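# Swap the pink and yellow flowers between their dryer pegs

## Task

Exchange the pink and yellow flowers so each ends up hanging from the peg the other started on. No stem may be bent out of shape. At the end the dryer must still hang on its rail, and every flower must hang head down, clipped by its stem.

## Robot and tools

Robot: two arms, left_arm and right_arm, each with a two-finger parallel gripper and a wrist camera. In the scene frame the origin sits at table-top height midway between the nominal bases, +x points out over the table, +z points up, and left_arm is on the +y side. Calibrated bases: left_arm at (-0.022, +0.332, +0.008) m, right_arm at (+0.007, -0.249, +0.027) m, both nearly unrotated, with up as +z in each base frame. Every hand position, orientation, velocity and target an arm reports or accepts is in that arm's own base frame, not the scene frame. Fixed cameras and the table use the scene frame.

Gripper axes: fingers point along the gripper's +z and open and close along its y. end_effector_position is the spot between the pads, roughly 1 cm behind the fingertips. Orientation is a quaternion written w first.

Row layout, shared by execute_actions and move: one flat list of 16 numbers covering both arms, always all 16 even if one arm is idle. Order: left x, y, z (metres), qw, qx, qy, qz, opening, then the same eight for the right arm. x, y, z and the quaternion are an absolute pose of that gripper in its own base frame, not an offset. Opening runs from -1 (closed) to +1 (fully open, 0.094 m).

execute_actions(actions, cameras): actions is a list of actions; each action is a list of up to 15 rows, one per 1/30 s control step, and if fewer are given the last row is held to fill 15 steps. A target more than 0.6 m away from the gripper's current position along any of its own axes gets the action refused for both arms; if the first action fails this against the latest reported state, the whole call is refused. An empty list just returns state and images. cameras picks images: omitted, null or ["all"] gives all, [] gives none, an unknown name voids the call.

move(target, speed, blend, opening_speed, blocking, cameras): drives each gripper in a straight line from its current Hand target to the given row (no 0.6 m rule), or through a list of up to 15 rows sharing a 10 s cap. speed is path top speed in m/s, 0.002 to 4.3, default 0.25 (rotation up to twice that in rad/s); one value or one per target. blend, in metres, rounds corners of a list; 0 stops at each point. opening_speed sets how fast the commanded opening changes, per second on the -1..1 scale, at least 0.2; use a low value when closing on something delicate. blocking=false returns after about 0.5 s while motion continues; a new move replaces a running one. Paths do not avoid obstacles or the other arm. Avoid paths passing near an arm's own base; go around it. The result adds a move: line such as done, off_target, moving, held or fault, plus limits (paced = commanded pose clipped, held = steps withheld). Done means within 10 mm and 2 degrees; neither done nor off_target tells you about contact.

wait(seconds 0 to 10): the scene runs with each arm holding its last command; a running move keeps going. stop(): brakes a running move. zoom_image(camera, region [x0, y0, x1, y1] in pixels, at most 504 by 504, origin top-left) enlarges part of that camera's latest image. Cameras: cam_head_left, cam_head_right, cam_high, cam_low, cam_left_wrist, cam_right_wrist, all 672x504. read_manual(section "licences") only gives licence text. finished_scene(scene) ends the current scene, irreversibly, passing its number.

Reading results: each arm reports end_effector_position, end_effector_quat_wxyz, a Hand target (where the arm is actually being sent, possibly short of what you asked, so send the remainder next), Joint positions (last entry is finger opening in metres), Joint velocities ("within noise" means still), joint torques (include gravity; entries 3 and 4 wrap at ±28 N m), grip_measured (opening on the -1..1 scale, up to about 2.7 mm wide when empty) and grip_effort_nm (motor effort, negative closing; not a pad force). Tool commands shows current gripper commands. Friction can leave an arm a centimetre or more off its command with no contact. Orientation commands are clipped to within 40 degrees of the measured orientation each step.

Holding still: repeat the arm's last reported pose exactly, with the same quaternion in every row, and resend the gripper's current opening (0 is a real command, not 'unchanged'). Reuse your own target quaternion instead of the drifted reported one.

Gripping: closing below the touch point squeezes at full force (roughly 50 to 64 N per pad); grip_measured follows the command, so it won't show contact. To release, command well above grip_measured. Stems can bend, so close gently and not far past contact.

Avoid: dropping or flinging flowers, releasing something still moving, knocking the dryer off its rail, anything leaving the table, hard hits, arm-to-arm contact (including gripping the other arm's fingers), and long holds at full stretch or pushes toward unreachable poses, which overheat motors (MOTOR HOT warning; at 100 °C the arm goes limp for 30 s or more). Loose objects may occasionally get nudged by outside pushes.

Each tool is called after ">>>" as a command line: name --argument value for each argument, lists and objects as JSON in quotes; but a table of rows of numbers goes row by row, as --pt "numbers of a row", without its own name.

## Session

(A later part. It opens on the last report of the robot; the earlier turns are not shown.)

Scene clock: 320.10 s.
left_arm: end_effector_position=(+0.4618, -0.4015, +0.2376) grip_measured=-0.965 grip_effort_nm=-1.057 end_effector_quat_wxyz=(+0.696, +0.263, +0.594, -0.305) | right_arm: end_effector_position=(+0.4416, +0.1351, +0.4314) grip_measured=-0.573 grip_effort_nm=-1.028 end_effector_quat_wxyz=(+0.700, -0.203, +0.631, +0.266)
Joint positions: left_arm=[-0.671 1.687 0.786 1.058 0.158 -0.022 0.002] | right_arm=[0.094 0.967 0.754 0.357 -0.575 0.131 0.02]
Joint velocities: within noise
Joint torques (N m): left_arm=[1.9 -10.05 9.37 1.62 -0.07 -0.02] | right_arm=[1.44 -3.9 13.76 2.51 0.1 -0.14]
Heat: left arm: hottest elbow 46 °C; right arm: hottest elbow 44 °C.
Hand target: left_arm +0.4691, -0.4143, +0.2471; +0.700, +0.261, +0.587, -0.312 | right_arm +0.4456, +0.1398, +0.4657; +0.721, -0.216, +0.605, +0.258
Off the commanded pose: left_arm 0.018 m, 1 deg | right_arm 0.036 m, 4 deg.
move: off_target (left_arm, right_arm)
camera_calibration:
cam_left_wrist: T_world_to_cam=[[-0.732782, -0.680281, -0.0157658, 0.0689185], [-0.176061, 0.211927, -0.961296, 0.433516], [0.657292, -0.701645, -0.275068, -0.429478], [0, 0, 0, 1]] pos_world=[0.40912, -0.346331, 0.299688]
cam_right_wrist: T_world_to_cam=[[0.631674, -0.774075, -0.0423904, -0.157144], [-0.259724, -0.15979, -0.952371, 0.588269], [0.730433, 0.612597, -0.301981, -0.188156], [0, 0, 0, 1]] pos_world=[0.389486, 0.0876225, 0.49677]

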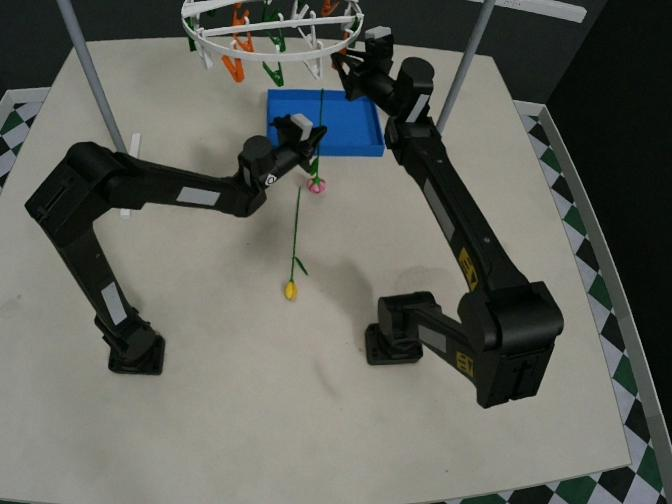

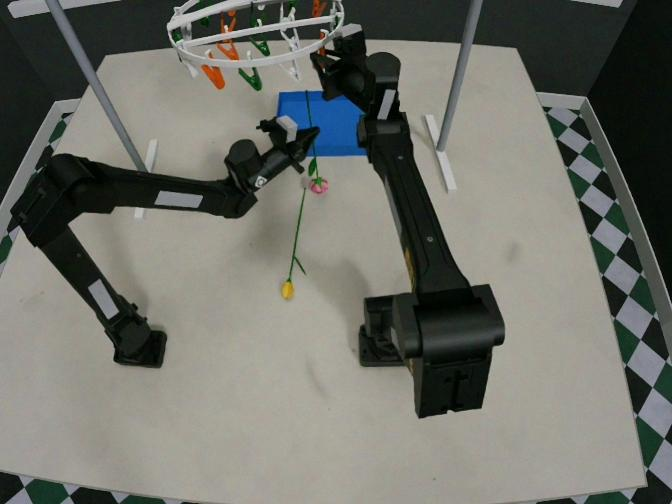

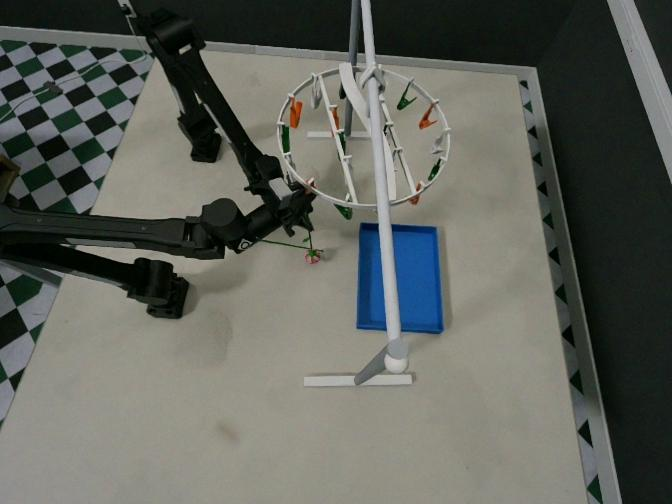

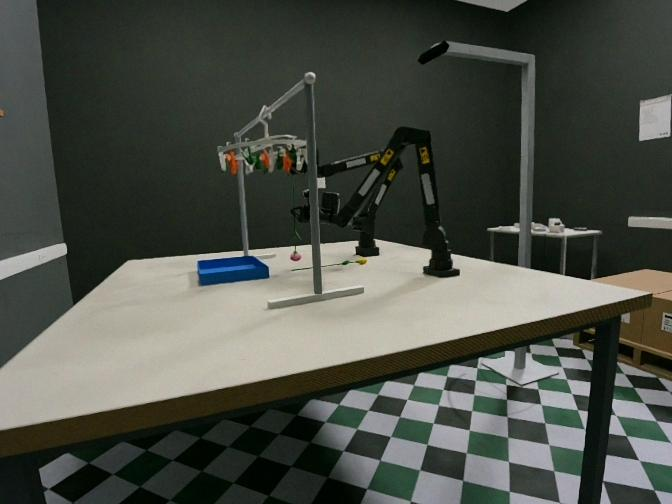

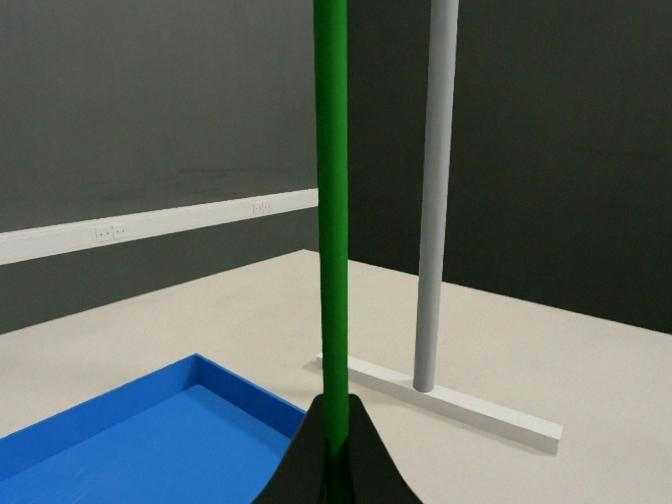

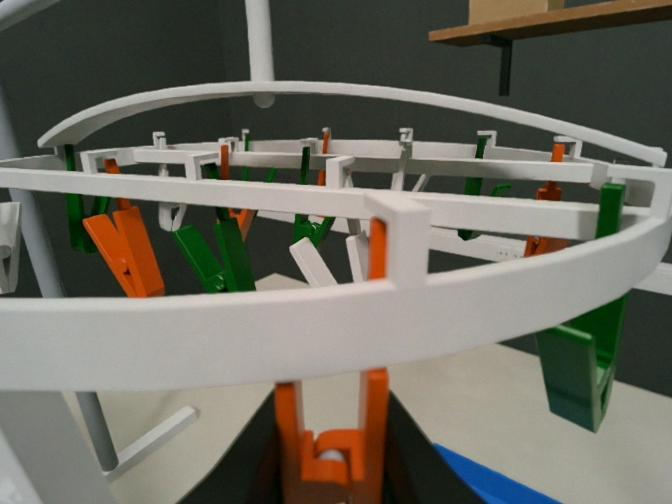

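>>> move --target '[0.484,-0.444,0.247,0.6998,0.2614,0.5872,-0.3115,-1,0.448,0.1405,0.4665,0.7212,-0.2167,0.6052,0.2582,-0.8]' --speed 0.12 --cameras '["cam_head_right","cam_low","cam_head_left"]'

>>> zoom_image --camera "cam_head_right" --region '[270, 20, 370, 120]'

>>> zoom_image --camera "cam_low" --region '[240, 130, 330, 220]'

>>> zoom_image --camera "cam_head_left" --region '[280, 10, 400, 130]'

Scene clock: 336.97 s.
left_arm: end_effector_position=(+0.4755, -0.4309, +0.2372) grip_measured=-0.965 grip_effort_nm=-1.067 end_effector_quat_wxyz=(+0.694, +0.262, +0.595, -0.308) | right_arm: end_effector_position=(+0.4416, +0.1351, +0.4314) grip_measured=-0.574 grip_effort_nm=-1.033 end_effector_quat_wxyz=(+0.700, -0.203, +0.631, +0.266)
Joint positions: left_arm=[-0.701 1.744 0.872 1.028 0.13 -0.022 0.002] | right_arm=[0.094 0.967 0.754 0.357 -0.575 0.131 0.02]
Joint velocities: within noise
Joint torques (N m): left_arm=[1.96 -10.99 9.47 1.77 -0.09 0.04] | right_arm=[1.38 -4.01 13.78 2.48 0.11 -0.14]
Heat: left arm: hottest elbow 47 °C; right arm: hottest elbow 45 °C.
Hand target: left_arm +0.4831, -0.4433, +0.2470; +0.700, +0.261, +0.587, -0.312 | right_arm +0.4456, +0.1398, +0.4657; +0.721, -0.216, +0.605, +0.258
Off the commanded pose: left_arm 0.018 m, 1 deg | right_arm 0.036 m, 4 deg.
move: off_target (left_arm, right_arm)
Images, in order (width x height): cam_head_left 672x504, cam_head_right 672x504, cam_low 672x504.

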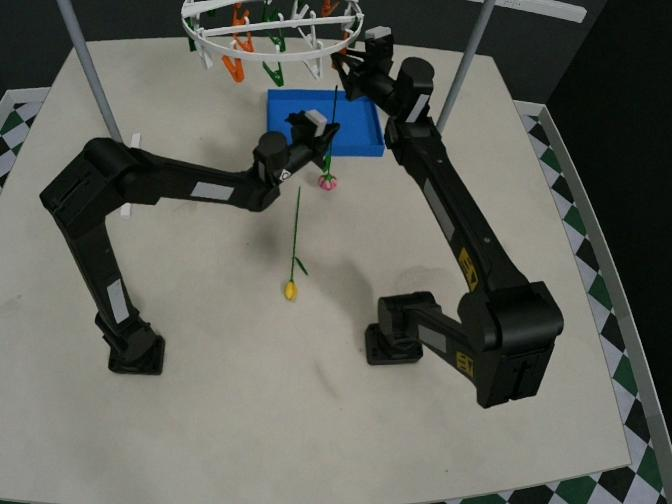

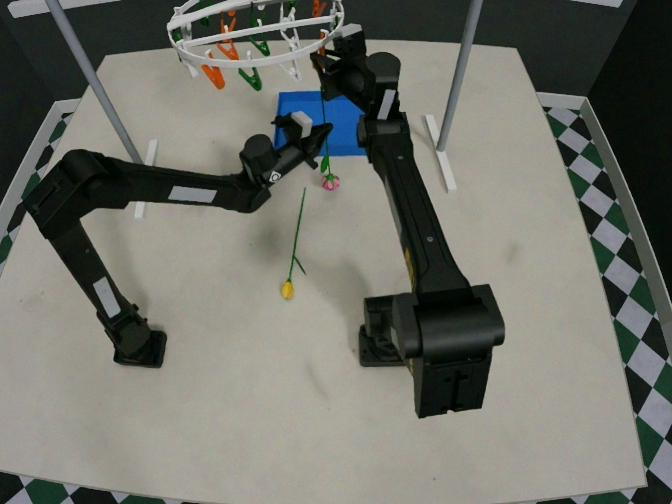

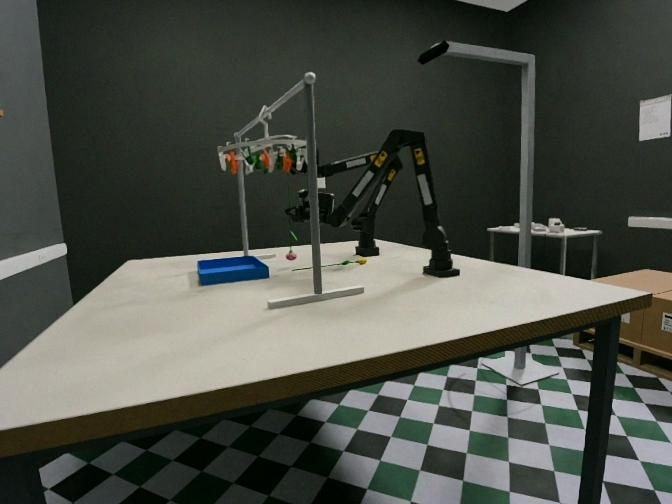

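Scaled by 5.040 from the camera's 672x504 image, which has a finer 960x720 frame.

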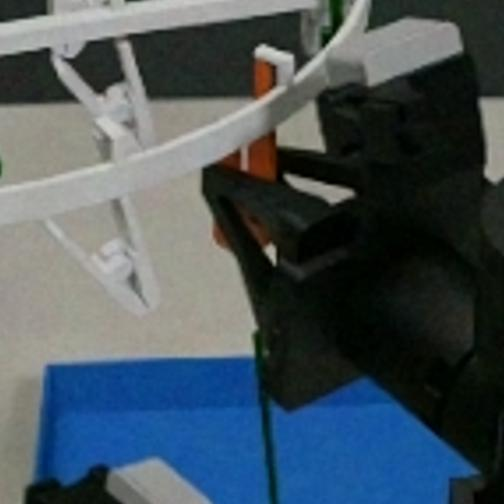

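Scaled by 5.600 from the camera's 672x504 image, which has a finer 960x720 frame.

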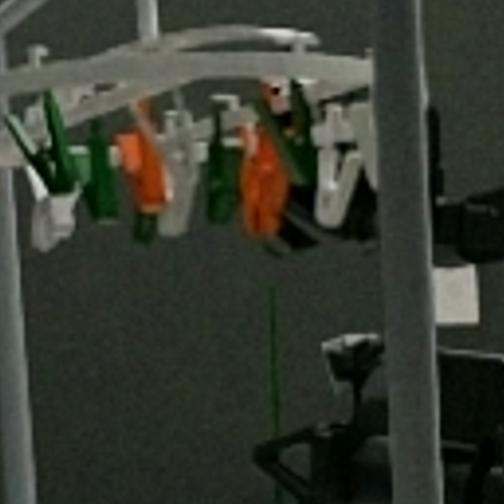

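Scaled by 4.200 from the camera's 672x504 image, which has a finer 960x720 frame.

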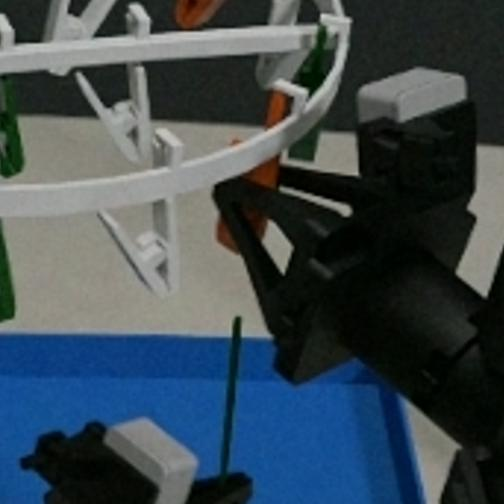

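>>> move --pt "0.489 -0.442 0.249 0.6998 0.2614 0.5872 -0.3115 -1 0.448 0.1405 0.4665 0.7212 -0.2167 0.6052 0.2582 -0.8" --pt "0.489 -0.442 0.276 0.6998 0.2614 0.5872 -0.3115 -1 0.448 0.1405 0.4665 0.7212 -0.2167 0.6052 0.2582 -0.8" --speed 0.05 --cameras '["cam_head_right","cam_low","cam_head_left"]'

>>> zoom_image --camera "cam_head_right" --region '[290, 30, 350, 100]'

>>> zoom_image --camera "cam_low" --region '[260, 140, 320, 200]'

>>> zoom_image --camera "cam_head_left" --region '[310, 30, 370, 100]'

Scene clock: 347.27 s.
left_arm: end_effector_position=(+0.4800, -0.4358, +0.2435) grip_measured=-0.965 grip_effort_nm=-1.062 end_effector_quat_wxyz=(+0.683, +0.268, +0.607, -0.306) | right_arm: end_effector_position=(+0.4416, +0.1351, +0.4314) grip_measured=-0.574 grip_effort_nm=-1.038 end_effector_quat_wxyz=(+0.700, -0.203, +0.631, +0.266)
Joint positions: left_arm=[-0.701 1.722 0.897 0.946 0.134 -0.022 0.002] | right_arm=[0.094 0.967 0.754 0.357 -0.575 0.131 0.02]
Joint velocities: within noise
Joint torques (N m): left_arm=[2.73 -13.68 9.81 1.73 0.12 0.03] | right_arm=[1.38 -3.96 13.83 2.51 0.09 -0.12]
Heat: left arm: hottest elbow 47 °C; right arm: hottest elbow 46 °C.
Hand target: left_arm +0.4875, -0.4408, +0.2761; +0.700, +0.261, +0.587, -0.312 | right_arm +0.4456, +0.1398, +0.4657; +0.721, -0.216, +0.605, +0.258
Off the commanded pose: left_arm 0.034 m, 3 deg | right_arm 0.036 m, 4 deg.
move: off_target (left_arm, right_arm)
Images, in order (width x height): cam_head_left 672x504, cam_head_right 672x504, cam_low 672x504.

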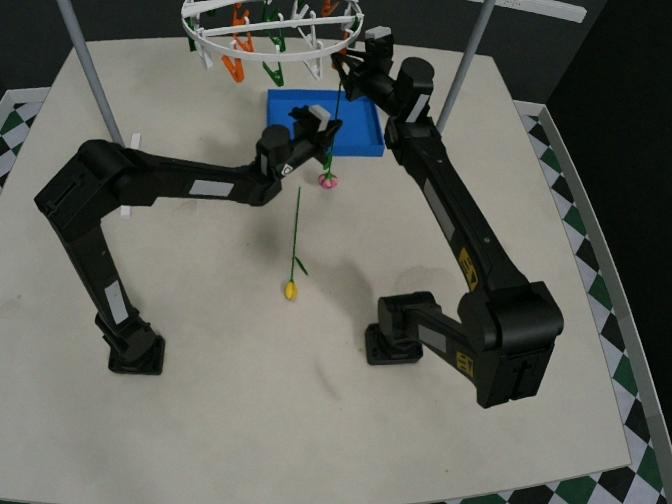

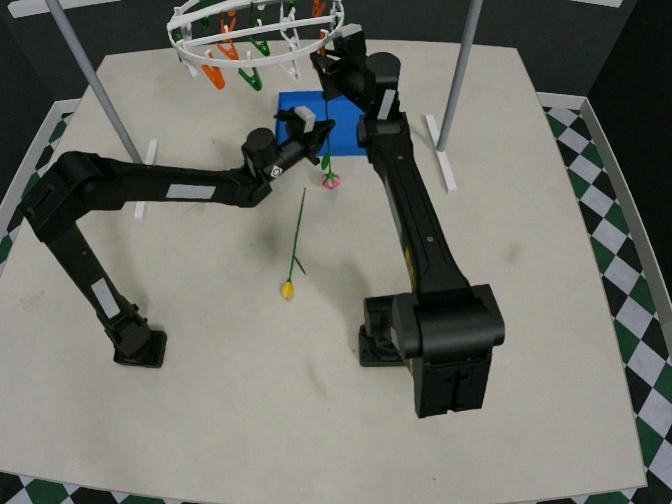

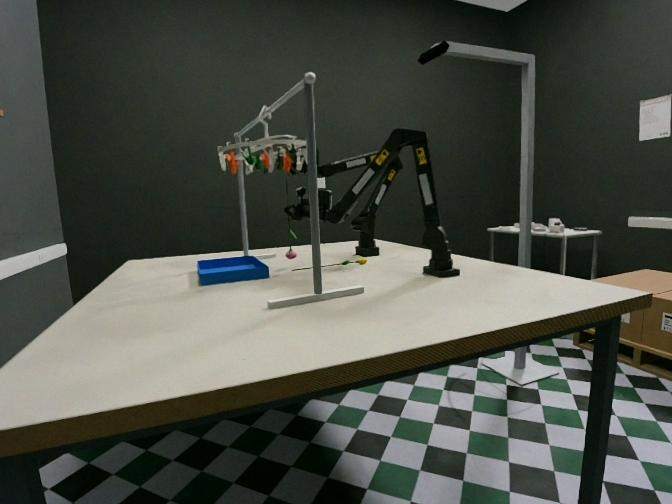

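Scaled by 7.200 from the camera's 672x504 image, which has a finer 960x720 frame.

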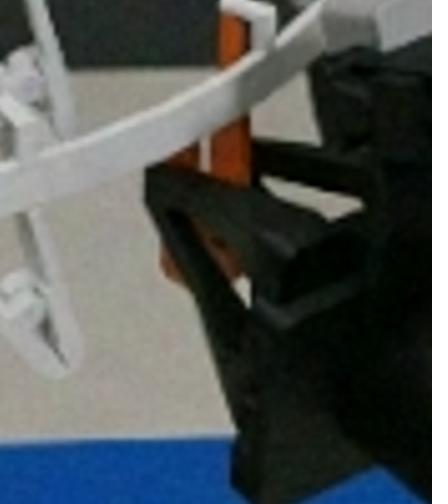

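Scaled by 8.400 from the camera's 672x504 image, which has a finer 960x720 frame.

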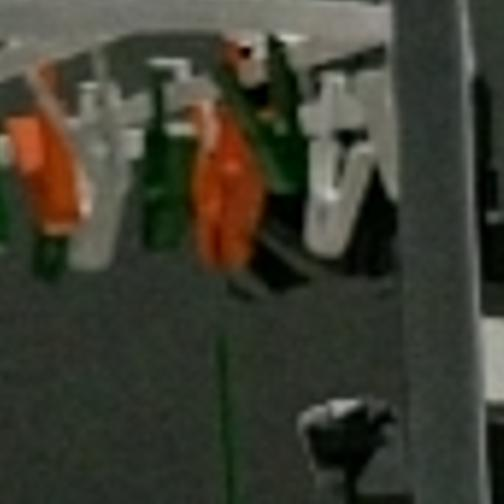

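Scaled by 7.200 from the camera's 672x504 image, which has a finer 960x720 frame.

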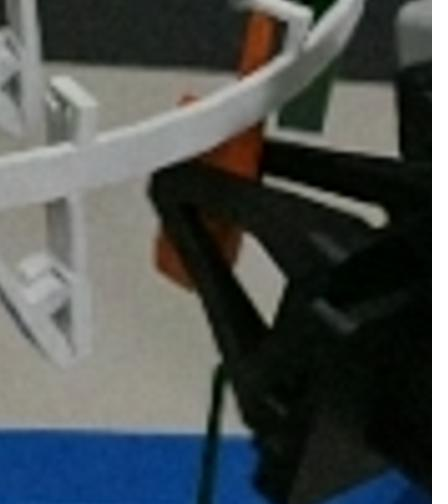

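>>> move --target '[0.489,-0.434,0.283,0.6998,0.2614,0.5872,-0.3115,-1,0.448,0.1405,0.4665,0.7212,-0.2167,0.6052,0.2582,-0.8]' --speed 0.05 --cameras '["cam_head_right","cam_low","cam_head_left"]'

>>> zoom_image --camera "cam_head_right" --region '[290, 30, 350, 100]'

>>> zoom_image --camera "cam_low" --region '[260, 140, 320, 200]'

>>> zoom_image --camera "cam_head_left" --region '[310, 30, 370, 100]'

Scene clock: 353.20 s.
left_arm: end_effector_position=(+0.4791, -0.4335, +0.2530) grip_measured=-0.965 grip_effort_nm=-1.067 end_effector_quat_wxyz=(+0.684, +0.270, +0.604, -0.308) | right_arm: end_effector_position=(+0.4416, +0.1351, +0.4314) grip_measured=-0.574 grip_effort_nm=-1.033 end_effector_quat_wxyz=(+0.700, -0.203, +0.631, +0.266)
Joint positions: left_arm=[-0.696 1.701 0.897 0.931 0.147 -0.022 0.002] | right_arm=[0.094 0.967 0.754 0.357 -0.575 0.131 0.02]
Joint velocities: within noise
Joint torques (N m): left_arm=[3.14 -13.74 9.37 1.59 0.14 0.01] | right_arm=[1.38 -4.07 13.78 2.51 0.1 -0.12]
Heat: left arm: hottest elbow 48 °C; right arm: hottest elbow 46 °C.
Hand target: left_arm +0.4879, -0.4331, +0.2829; +0.700, +0.262, +0.587, -0.312 | right_arm +0.4456, +0.1398, +0.4657; +0.721, -0.216, +0.605, +0.258
Off the commanded pose: left_arm 0.032 m, 3 deg | right_arm 0.036 m, 4 deg.
move: off_target (left_arm, right_arm)
Images, in order (width x height): cam_head_left 672x504, cam_head_right 672x504, cam_low 672x504.

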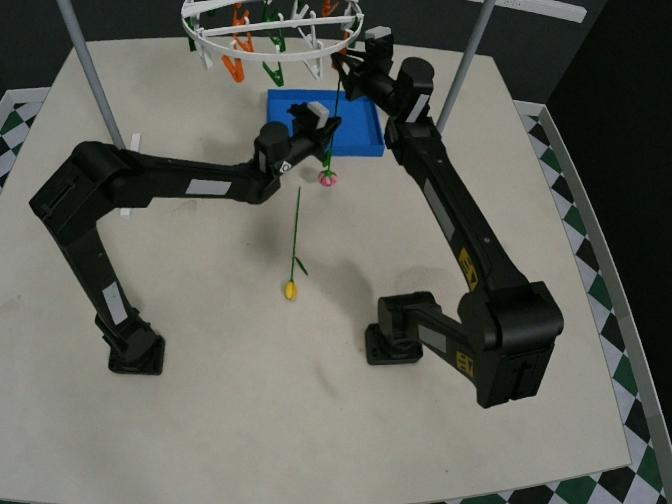

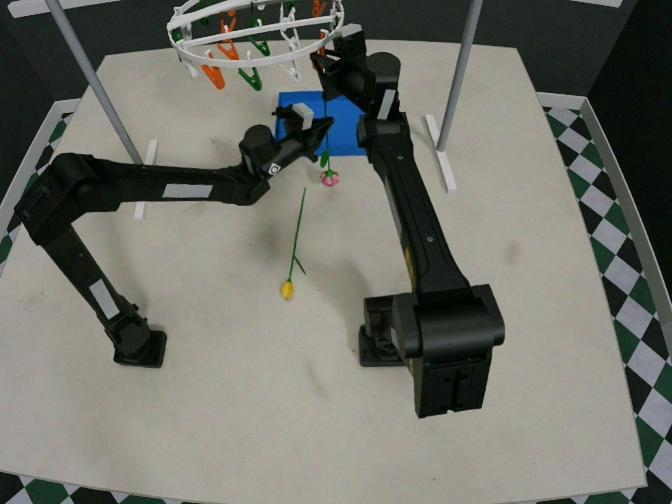

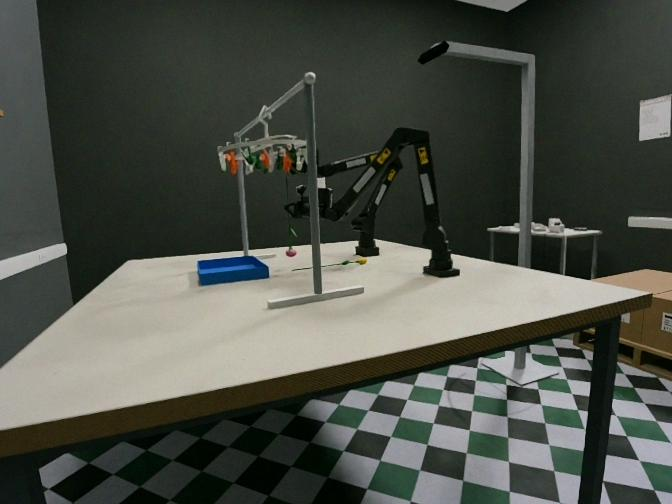

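Scaled by 7.200 from the camera's 672x504 image, which has a finer 960x720 frame.

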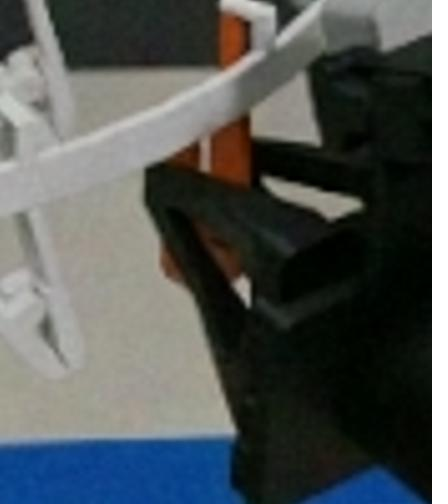

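Scaled by 8.400 from the camera's 672x504 image, which has a finer 960x720 frame.

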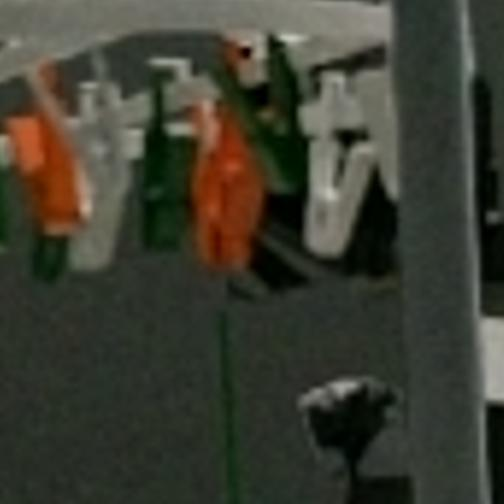

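Scaled by 7.200 from the camera's 672x504 image, which has a finer 960x720 frame.

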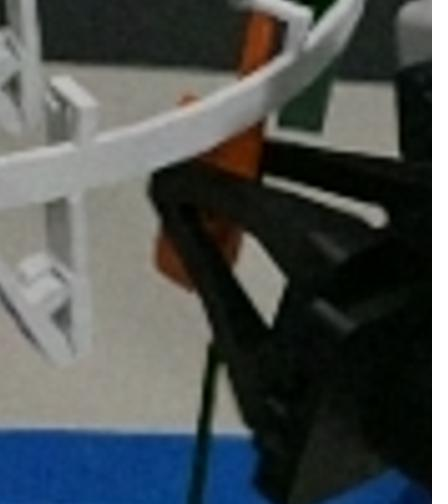

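>>> move --target '[0.489,-0.432,0.302,0.6998,0.2614,0.5872,-0.3115,-1,0.448,0.1405,0.4665,0.7212,-0.2167,0.6052,0.2582,-0.8]' --speed 0.05 --cameras '["cam_head_right","cam_low","cam_head_left"]'

>>> zoom_image --camera "cam_head_right" --region '[290, 30, 350, 100]'

>>> zoom_image --camera "cam_low" --region '[260, 140, 320, 200]'

>>> zoom_image --camera "cam_head_left" --region '[310, 30, 370, 100]'

Scene clock: 363.37 s.
left_arm: end_effector_position=(+0.4770, -0.4299, +0.2666) grip_measured=-0.965 grip_effort_nm=-1.062 end_effector_quat_wxyz=(+0.681, +0.271, +0.607, -0.307) | right_arm: end_effector_position=(+0.4416, +0.1351, +0.4314) grip_measured=-0.574 grip_effort_nm=-1.028 end_effector_quat_wxyz=(+0.700, -0.203, +0.631, +0.266)
Joint positions: left_arm=[-0.693 1.659 0.897 0.88 0.15 -0.022 0.002] | right_arm=[0.094 0.967 0.754 0.357 -0.575 0.131 0.02]
Joint velocities: within noise
Joint torques (N m): left_arm=[3.25 -13.33 10.4 1.72 0.13 0] | right_arm=[1.44 -3.9 13.75 2.51 0.1 -0.13]
Heat: left arm: hottest elbow 49 °C; right arm: hottest elbow 47 °C.
Hand target: left_arm +0.4874, -0.4305, +0.3021; +0.700, +0.261, +0.587, -0.311 | right_arm +0.4456, +0.1398, +0.4657; +0.721, -0.216, +0.605, +0.258
Off the commanded pose: left_arm 0.037 m, 3 deg | right_arm 0.036 m, 4 deg.
move: off_target (left_arm, right_arm)
Images, in order (width x height): cam_head_left 672x504, cam_head_right 672x504, cam_low 672x504.

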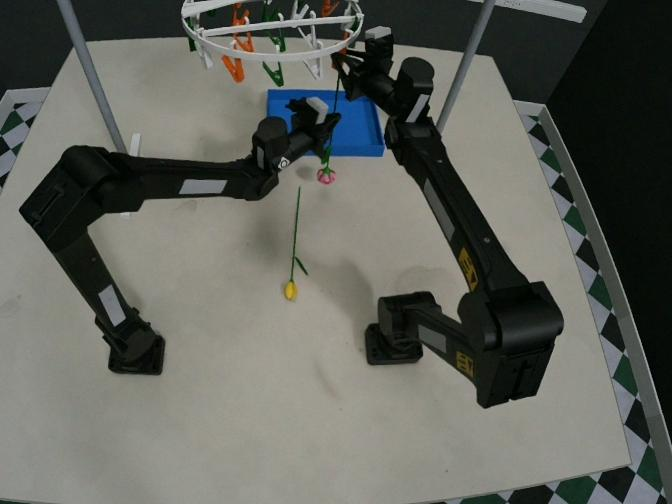

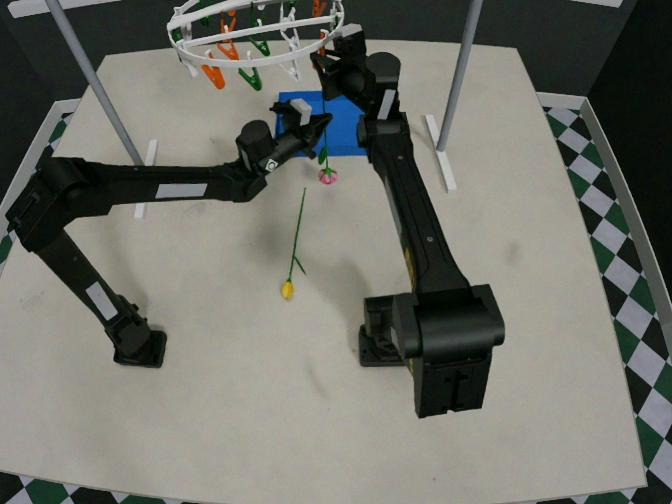

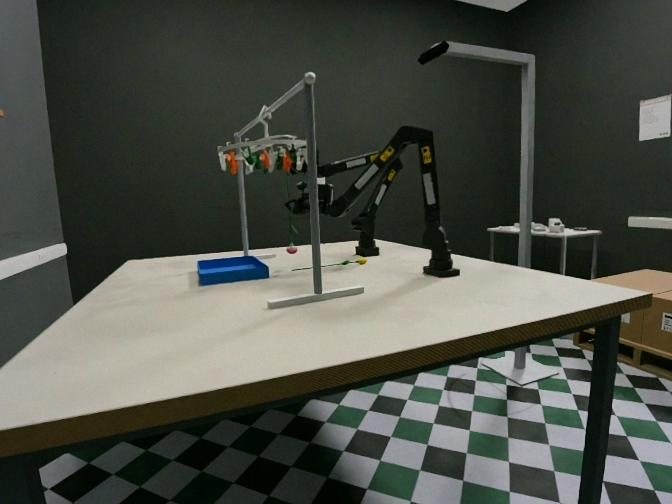

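Scaled by 7.200 from the camera's 672x504 image, which has a finer 960x720 frame.

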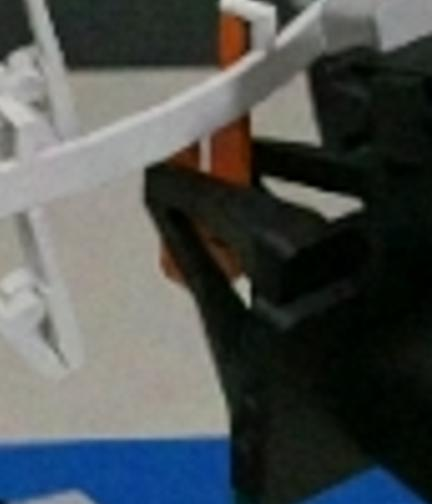

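Scaled by 8.400 from the camera's 672x504 image, which has a finer 960x720 frame.

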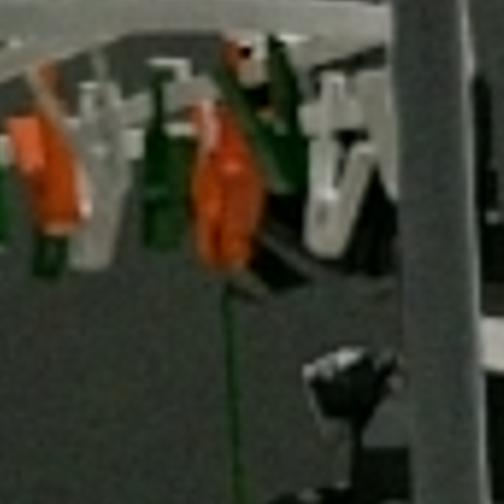

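Scaled by 7.200 from the camera's 672x504 image, which has a finer 960x720 frame.

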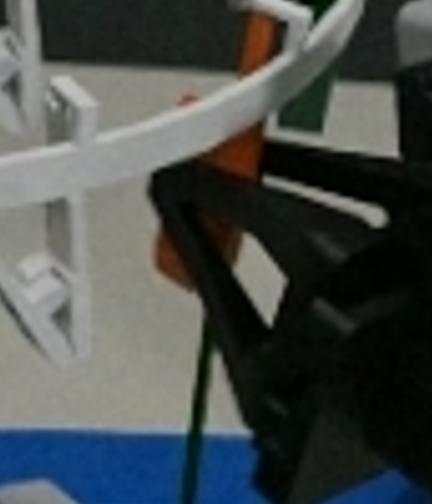

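>>> move --target '[0.490,-0.434,0.328,0.6998,0.2614,0.5872,-0.3115,-1,0.448,0.1405,0.4665,0.7212,-0.2167,0.6052,0.2582,-0.8]' --speed 0.04 --cameras '["cam_head_right","cam_low","cam_head_left"]'

>>> zoom_image --camera "cam_head_right" --region '[290, 30, 350, 100]'

>>> zoom_image --camera "cam_low" --region '[260, 140, 320, 200]'

>>> zoom_image --camera "cam_head_left" --region '[310, 30, 370, 100]'

Scene clock: 367.73 s.
left_arm: end_effector_position=(+0.4784, -0.4311, +0.2813) grip_measured=-0.965 grip_effort_nm=-1.062 end_effector_quat_wxyz=(+0.675, +0.273, +0.614, -0.306) | right_arm: end_effector_position=(+0.4419, +0.1349, +0.4356) grip_measured=-0.574 grip_effort_nm=-1.028 end_effector_quat_wxyz=(+0.703, -0.203, +0.628, +0.265)
Joint positions: left_arm=[-0.693 1.623 0.918 0.803 0.15 -0.022 0.002] | right_arm=[0.094 0.967 0.76 0.361 -0.573 0.131 0.02]
Joint velocities: within noise
Joint torques (N m): left_arm=[3.19 -13.74 11.29 1.89 0.06 0] | right_arm=[1.38 -3.78 13.42 2.33 0.08 -0.13]
Heat: left arm: hottest elbow 50 °C; right arm: hottest elbow 47 °C.
Hand target: left_arm +0.4874, -0.4320, +0.3277; +0.700, +0.262, +0.587, -0.312 | right_arm +0.4460, +0.1399, +0.4657; +0.721, -0.216, +0.605, +0.258
Off the commanded pose: left_arm 0.048 m, 4 deg | right_arm 0.032 m, 4 deg.
move: off_target (left_arm, right_arm)
Images, in order (width x height): cam_head_left 672x504, cam_head_right 672x504, cam_low 672x504.

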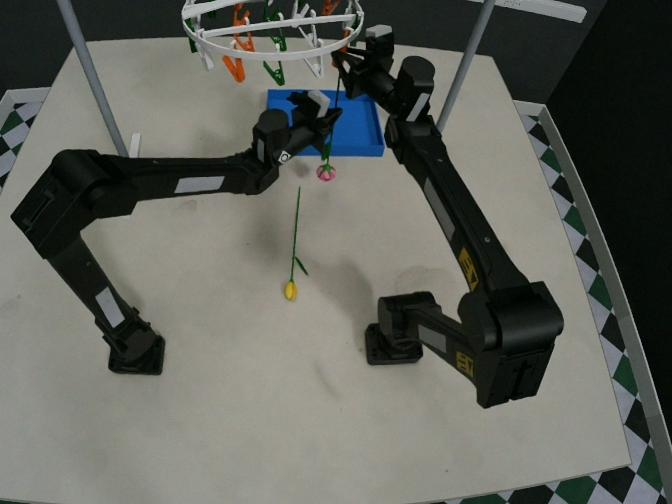

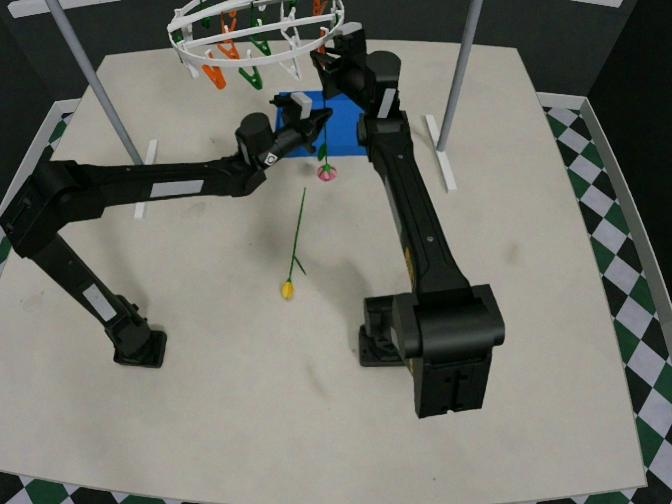

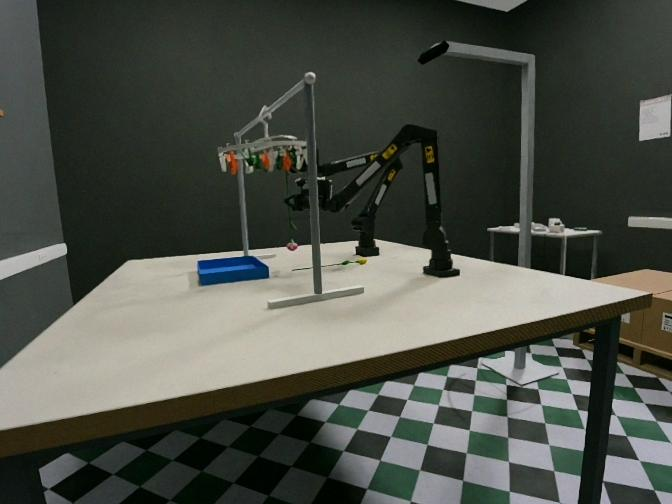

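Scaled by 7.200 from the camera's 672x504 image, which has a finer 960x720 frame.

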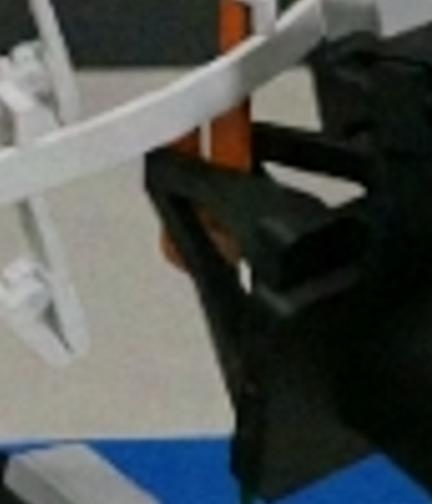

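Scaled by 8.400 from the camera's 672x504 image, which has a finer 960x720 frame.

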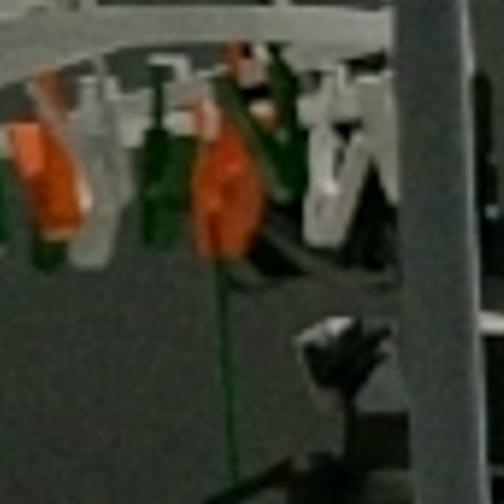

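Scaled by 7.200 from the camera's 672x504 image, which has a finer 960x720 frame.

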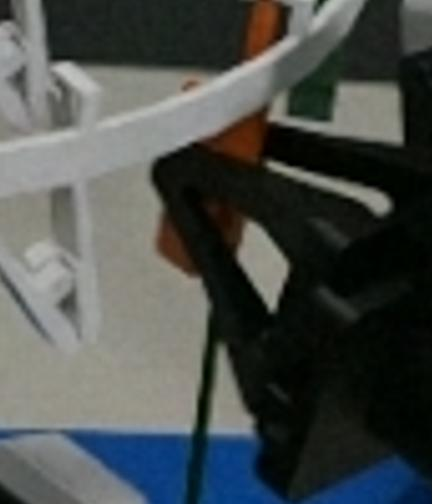

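>>> move --target '[0.489,-0.432,0.3,0.6998,0.2614,0.5872,-0.3115,-1,0.448,0.1405,0.4665,0.7212,-0.2167,0.6052,0.2582,-0.8]' --speed 0.06 --cameras '["cam_head_right","cam_low","cam_head_left","cam_left_wrist"]'

>>> zoom_image --camera "cam_head_right" --region '[300, 50, 340, 90]'

>>> zoom_image --camera "cam_low" --region '[270, 150, 310, 190]'

>>> zoom_image --camera "cam_head_left" --region '[320, 40, 360, 80]'

Scene clock: 373.40 s.
left_arm: end_effector_position=(+0.4789, -0.4312, +0.2857) grip_measured=-0.965 grip_effort_nm=-1.062 end_effector_quat_wxyz=(+0.686, +0.269, +0.602, -0.309) | right_arm: end_effector_position=(+0.4420, +0.1349, +0.4398) grip_measured=-0.574 grip_effort_nm=-1.038 end_effector_quat_wxyz=(+0.706, -0.204, +0.625, +0.264)
Joint positions: left_arm=[-0.692 1.634 0.919 0.848 0.15 -0.022 0.002] | right_arm=[0.094 0.967 0.766 0.365 -0.573 0.131 0.02]
Joint velocities: within noise
Joint torques (N m): left_arm=[3.31 -10.81 9.25 3.3 0.12 -0.01] | right_arm=[1.26 -3.66 13.09 2.19 0.08 -0.14]
Heat: left arm: hottest elbow 50 °C; right arm: hottest elbow 48 °C.
Hand target: left_arm +0.4885, -0.4314, +0.2999; +0.700, +0.262, +0.587, -0.311 | right_arm +0.4464, +0.1400, +0.4660; +0.721, -0.216, +0.605, +0.258
Off the commanded pose: left_arm 0.018 m, 3 deg | right_arm 0.028 m, 3 deg.
move: off_target (left_arm, right_arm)
camera_calibration:
cam_left_wrist: T_world_to_cam=[[-0.74259, -0.669655, -0.011056, 0.0699379], [-0.192041, 0.228714, -0.954364, 0.501962], [0.641623, -0.706577, -0.298442, -0.436226], [0, 0, 0, 1]] pos_world=[0.428226, -0.376199, 0.349639]
Images, in order (width x height): cam_head_left 672x504, cam_head_right 672x504, cam_low 672x504, cam_left_wrist 672x504.

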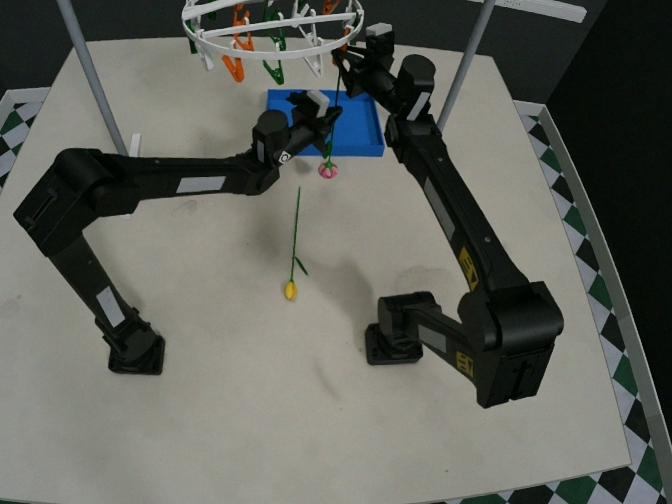

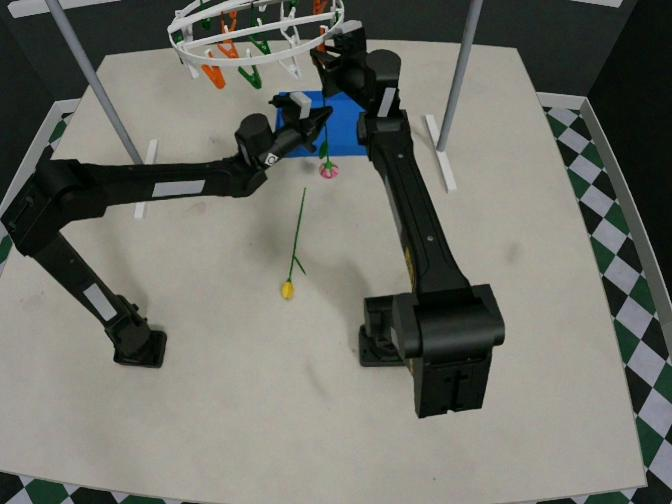

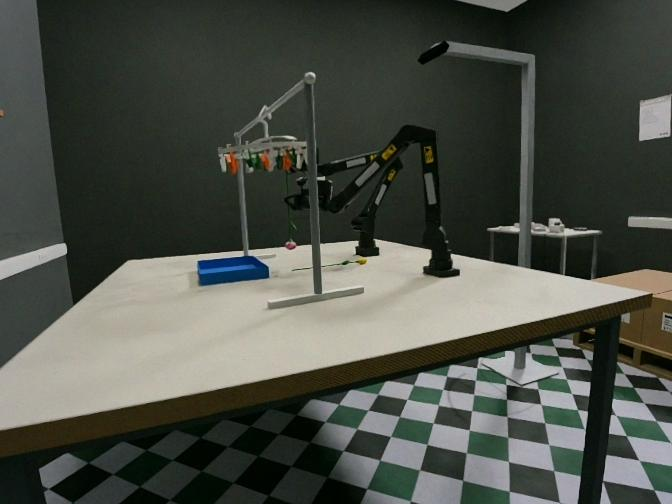

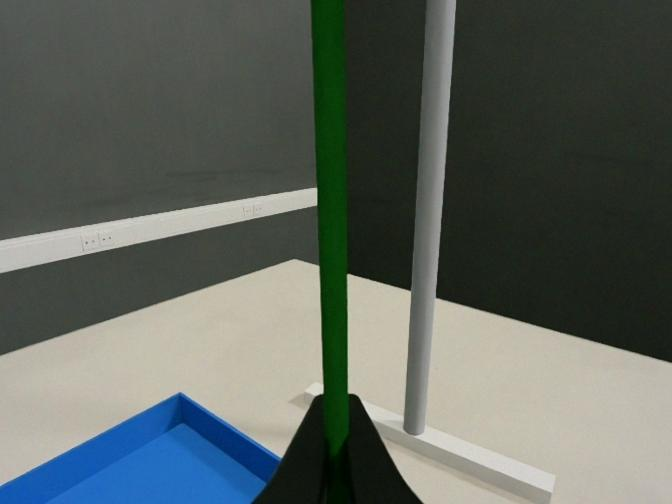

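Scaled by 12.600 from the camera's 672x504 image, which has a finer 960x720 frame.

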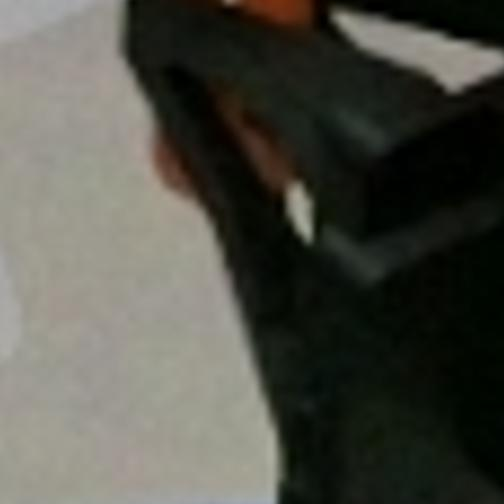

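Scaled by 12.600 from the camera's 672x504 image, which has a finer 960x720 frame.

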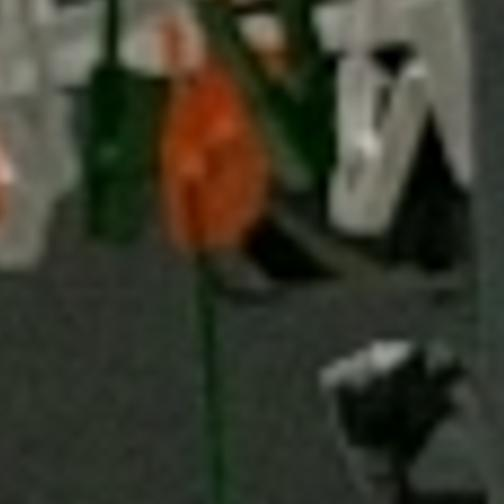

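Scaled by 12.600 from the camera's 672x504 image, which has a finer 960x720 frame.

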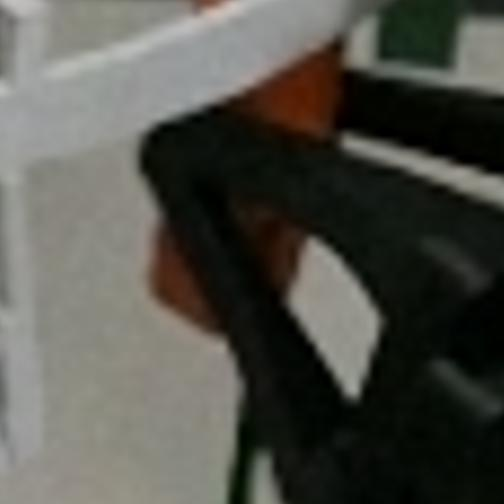

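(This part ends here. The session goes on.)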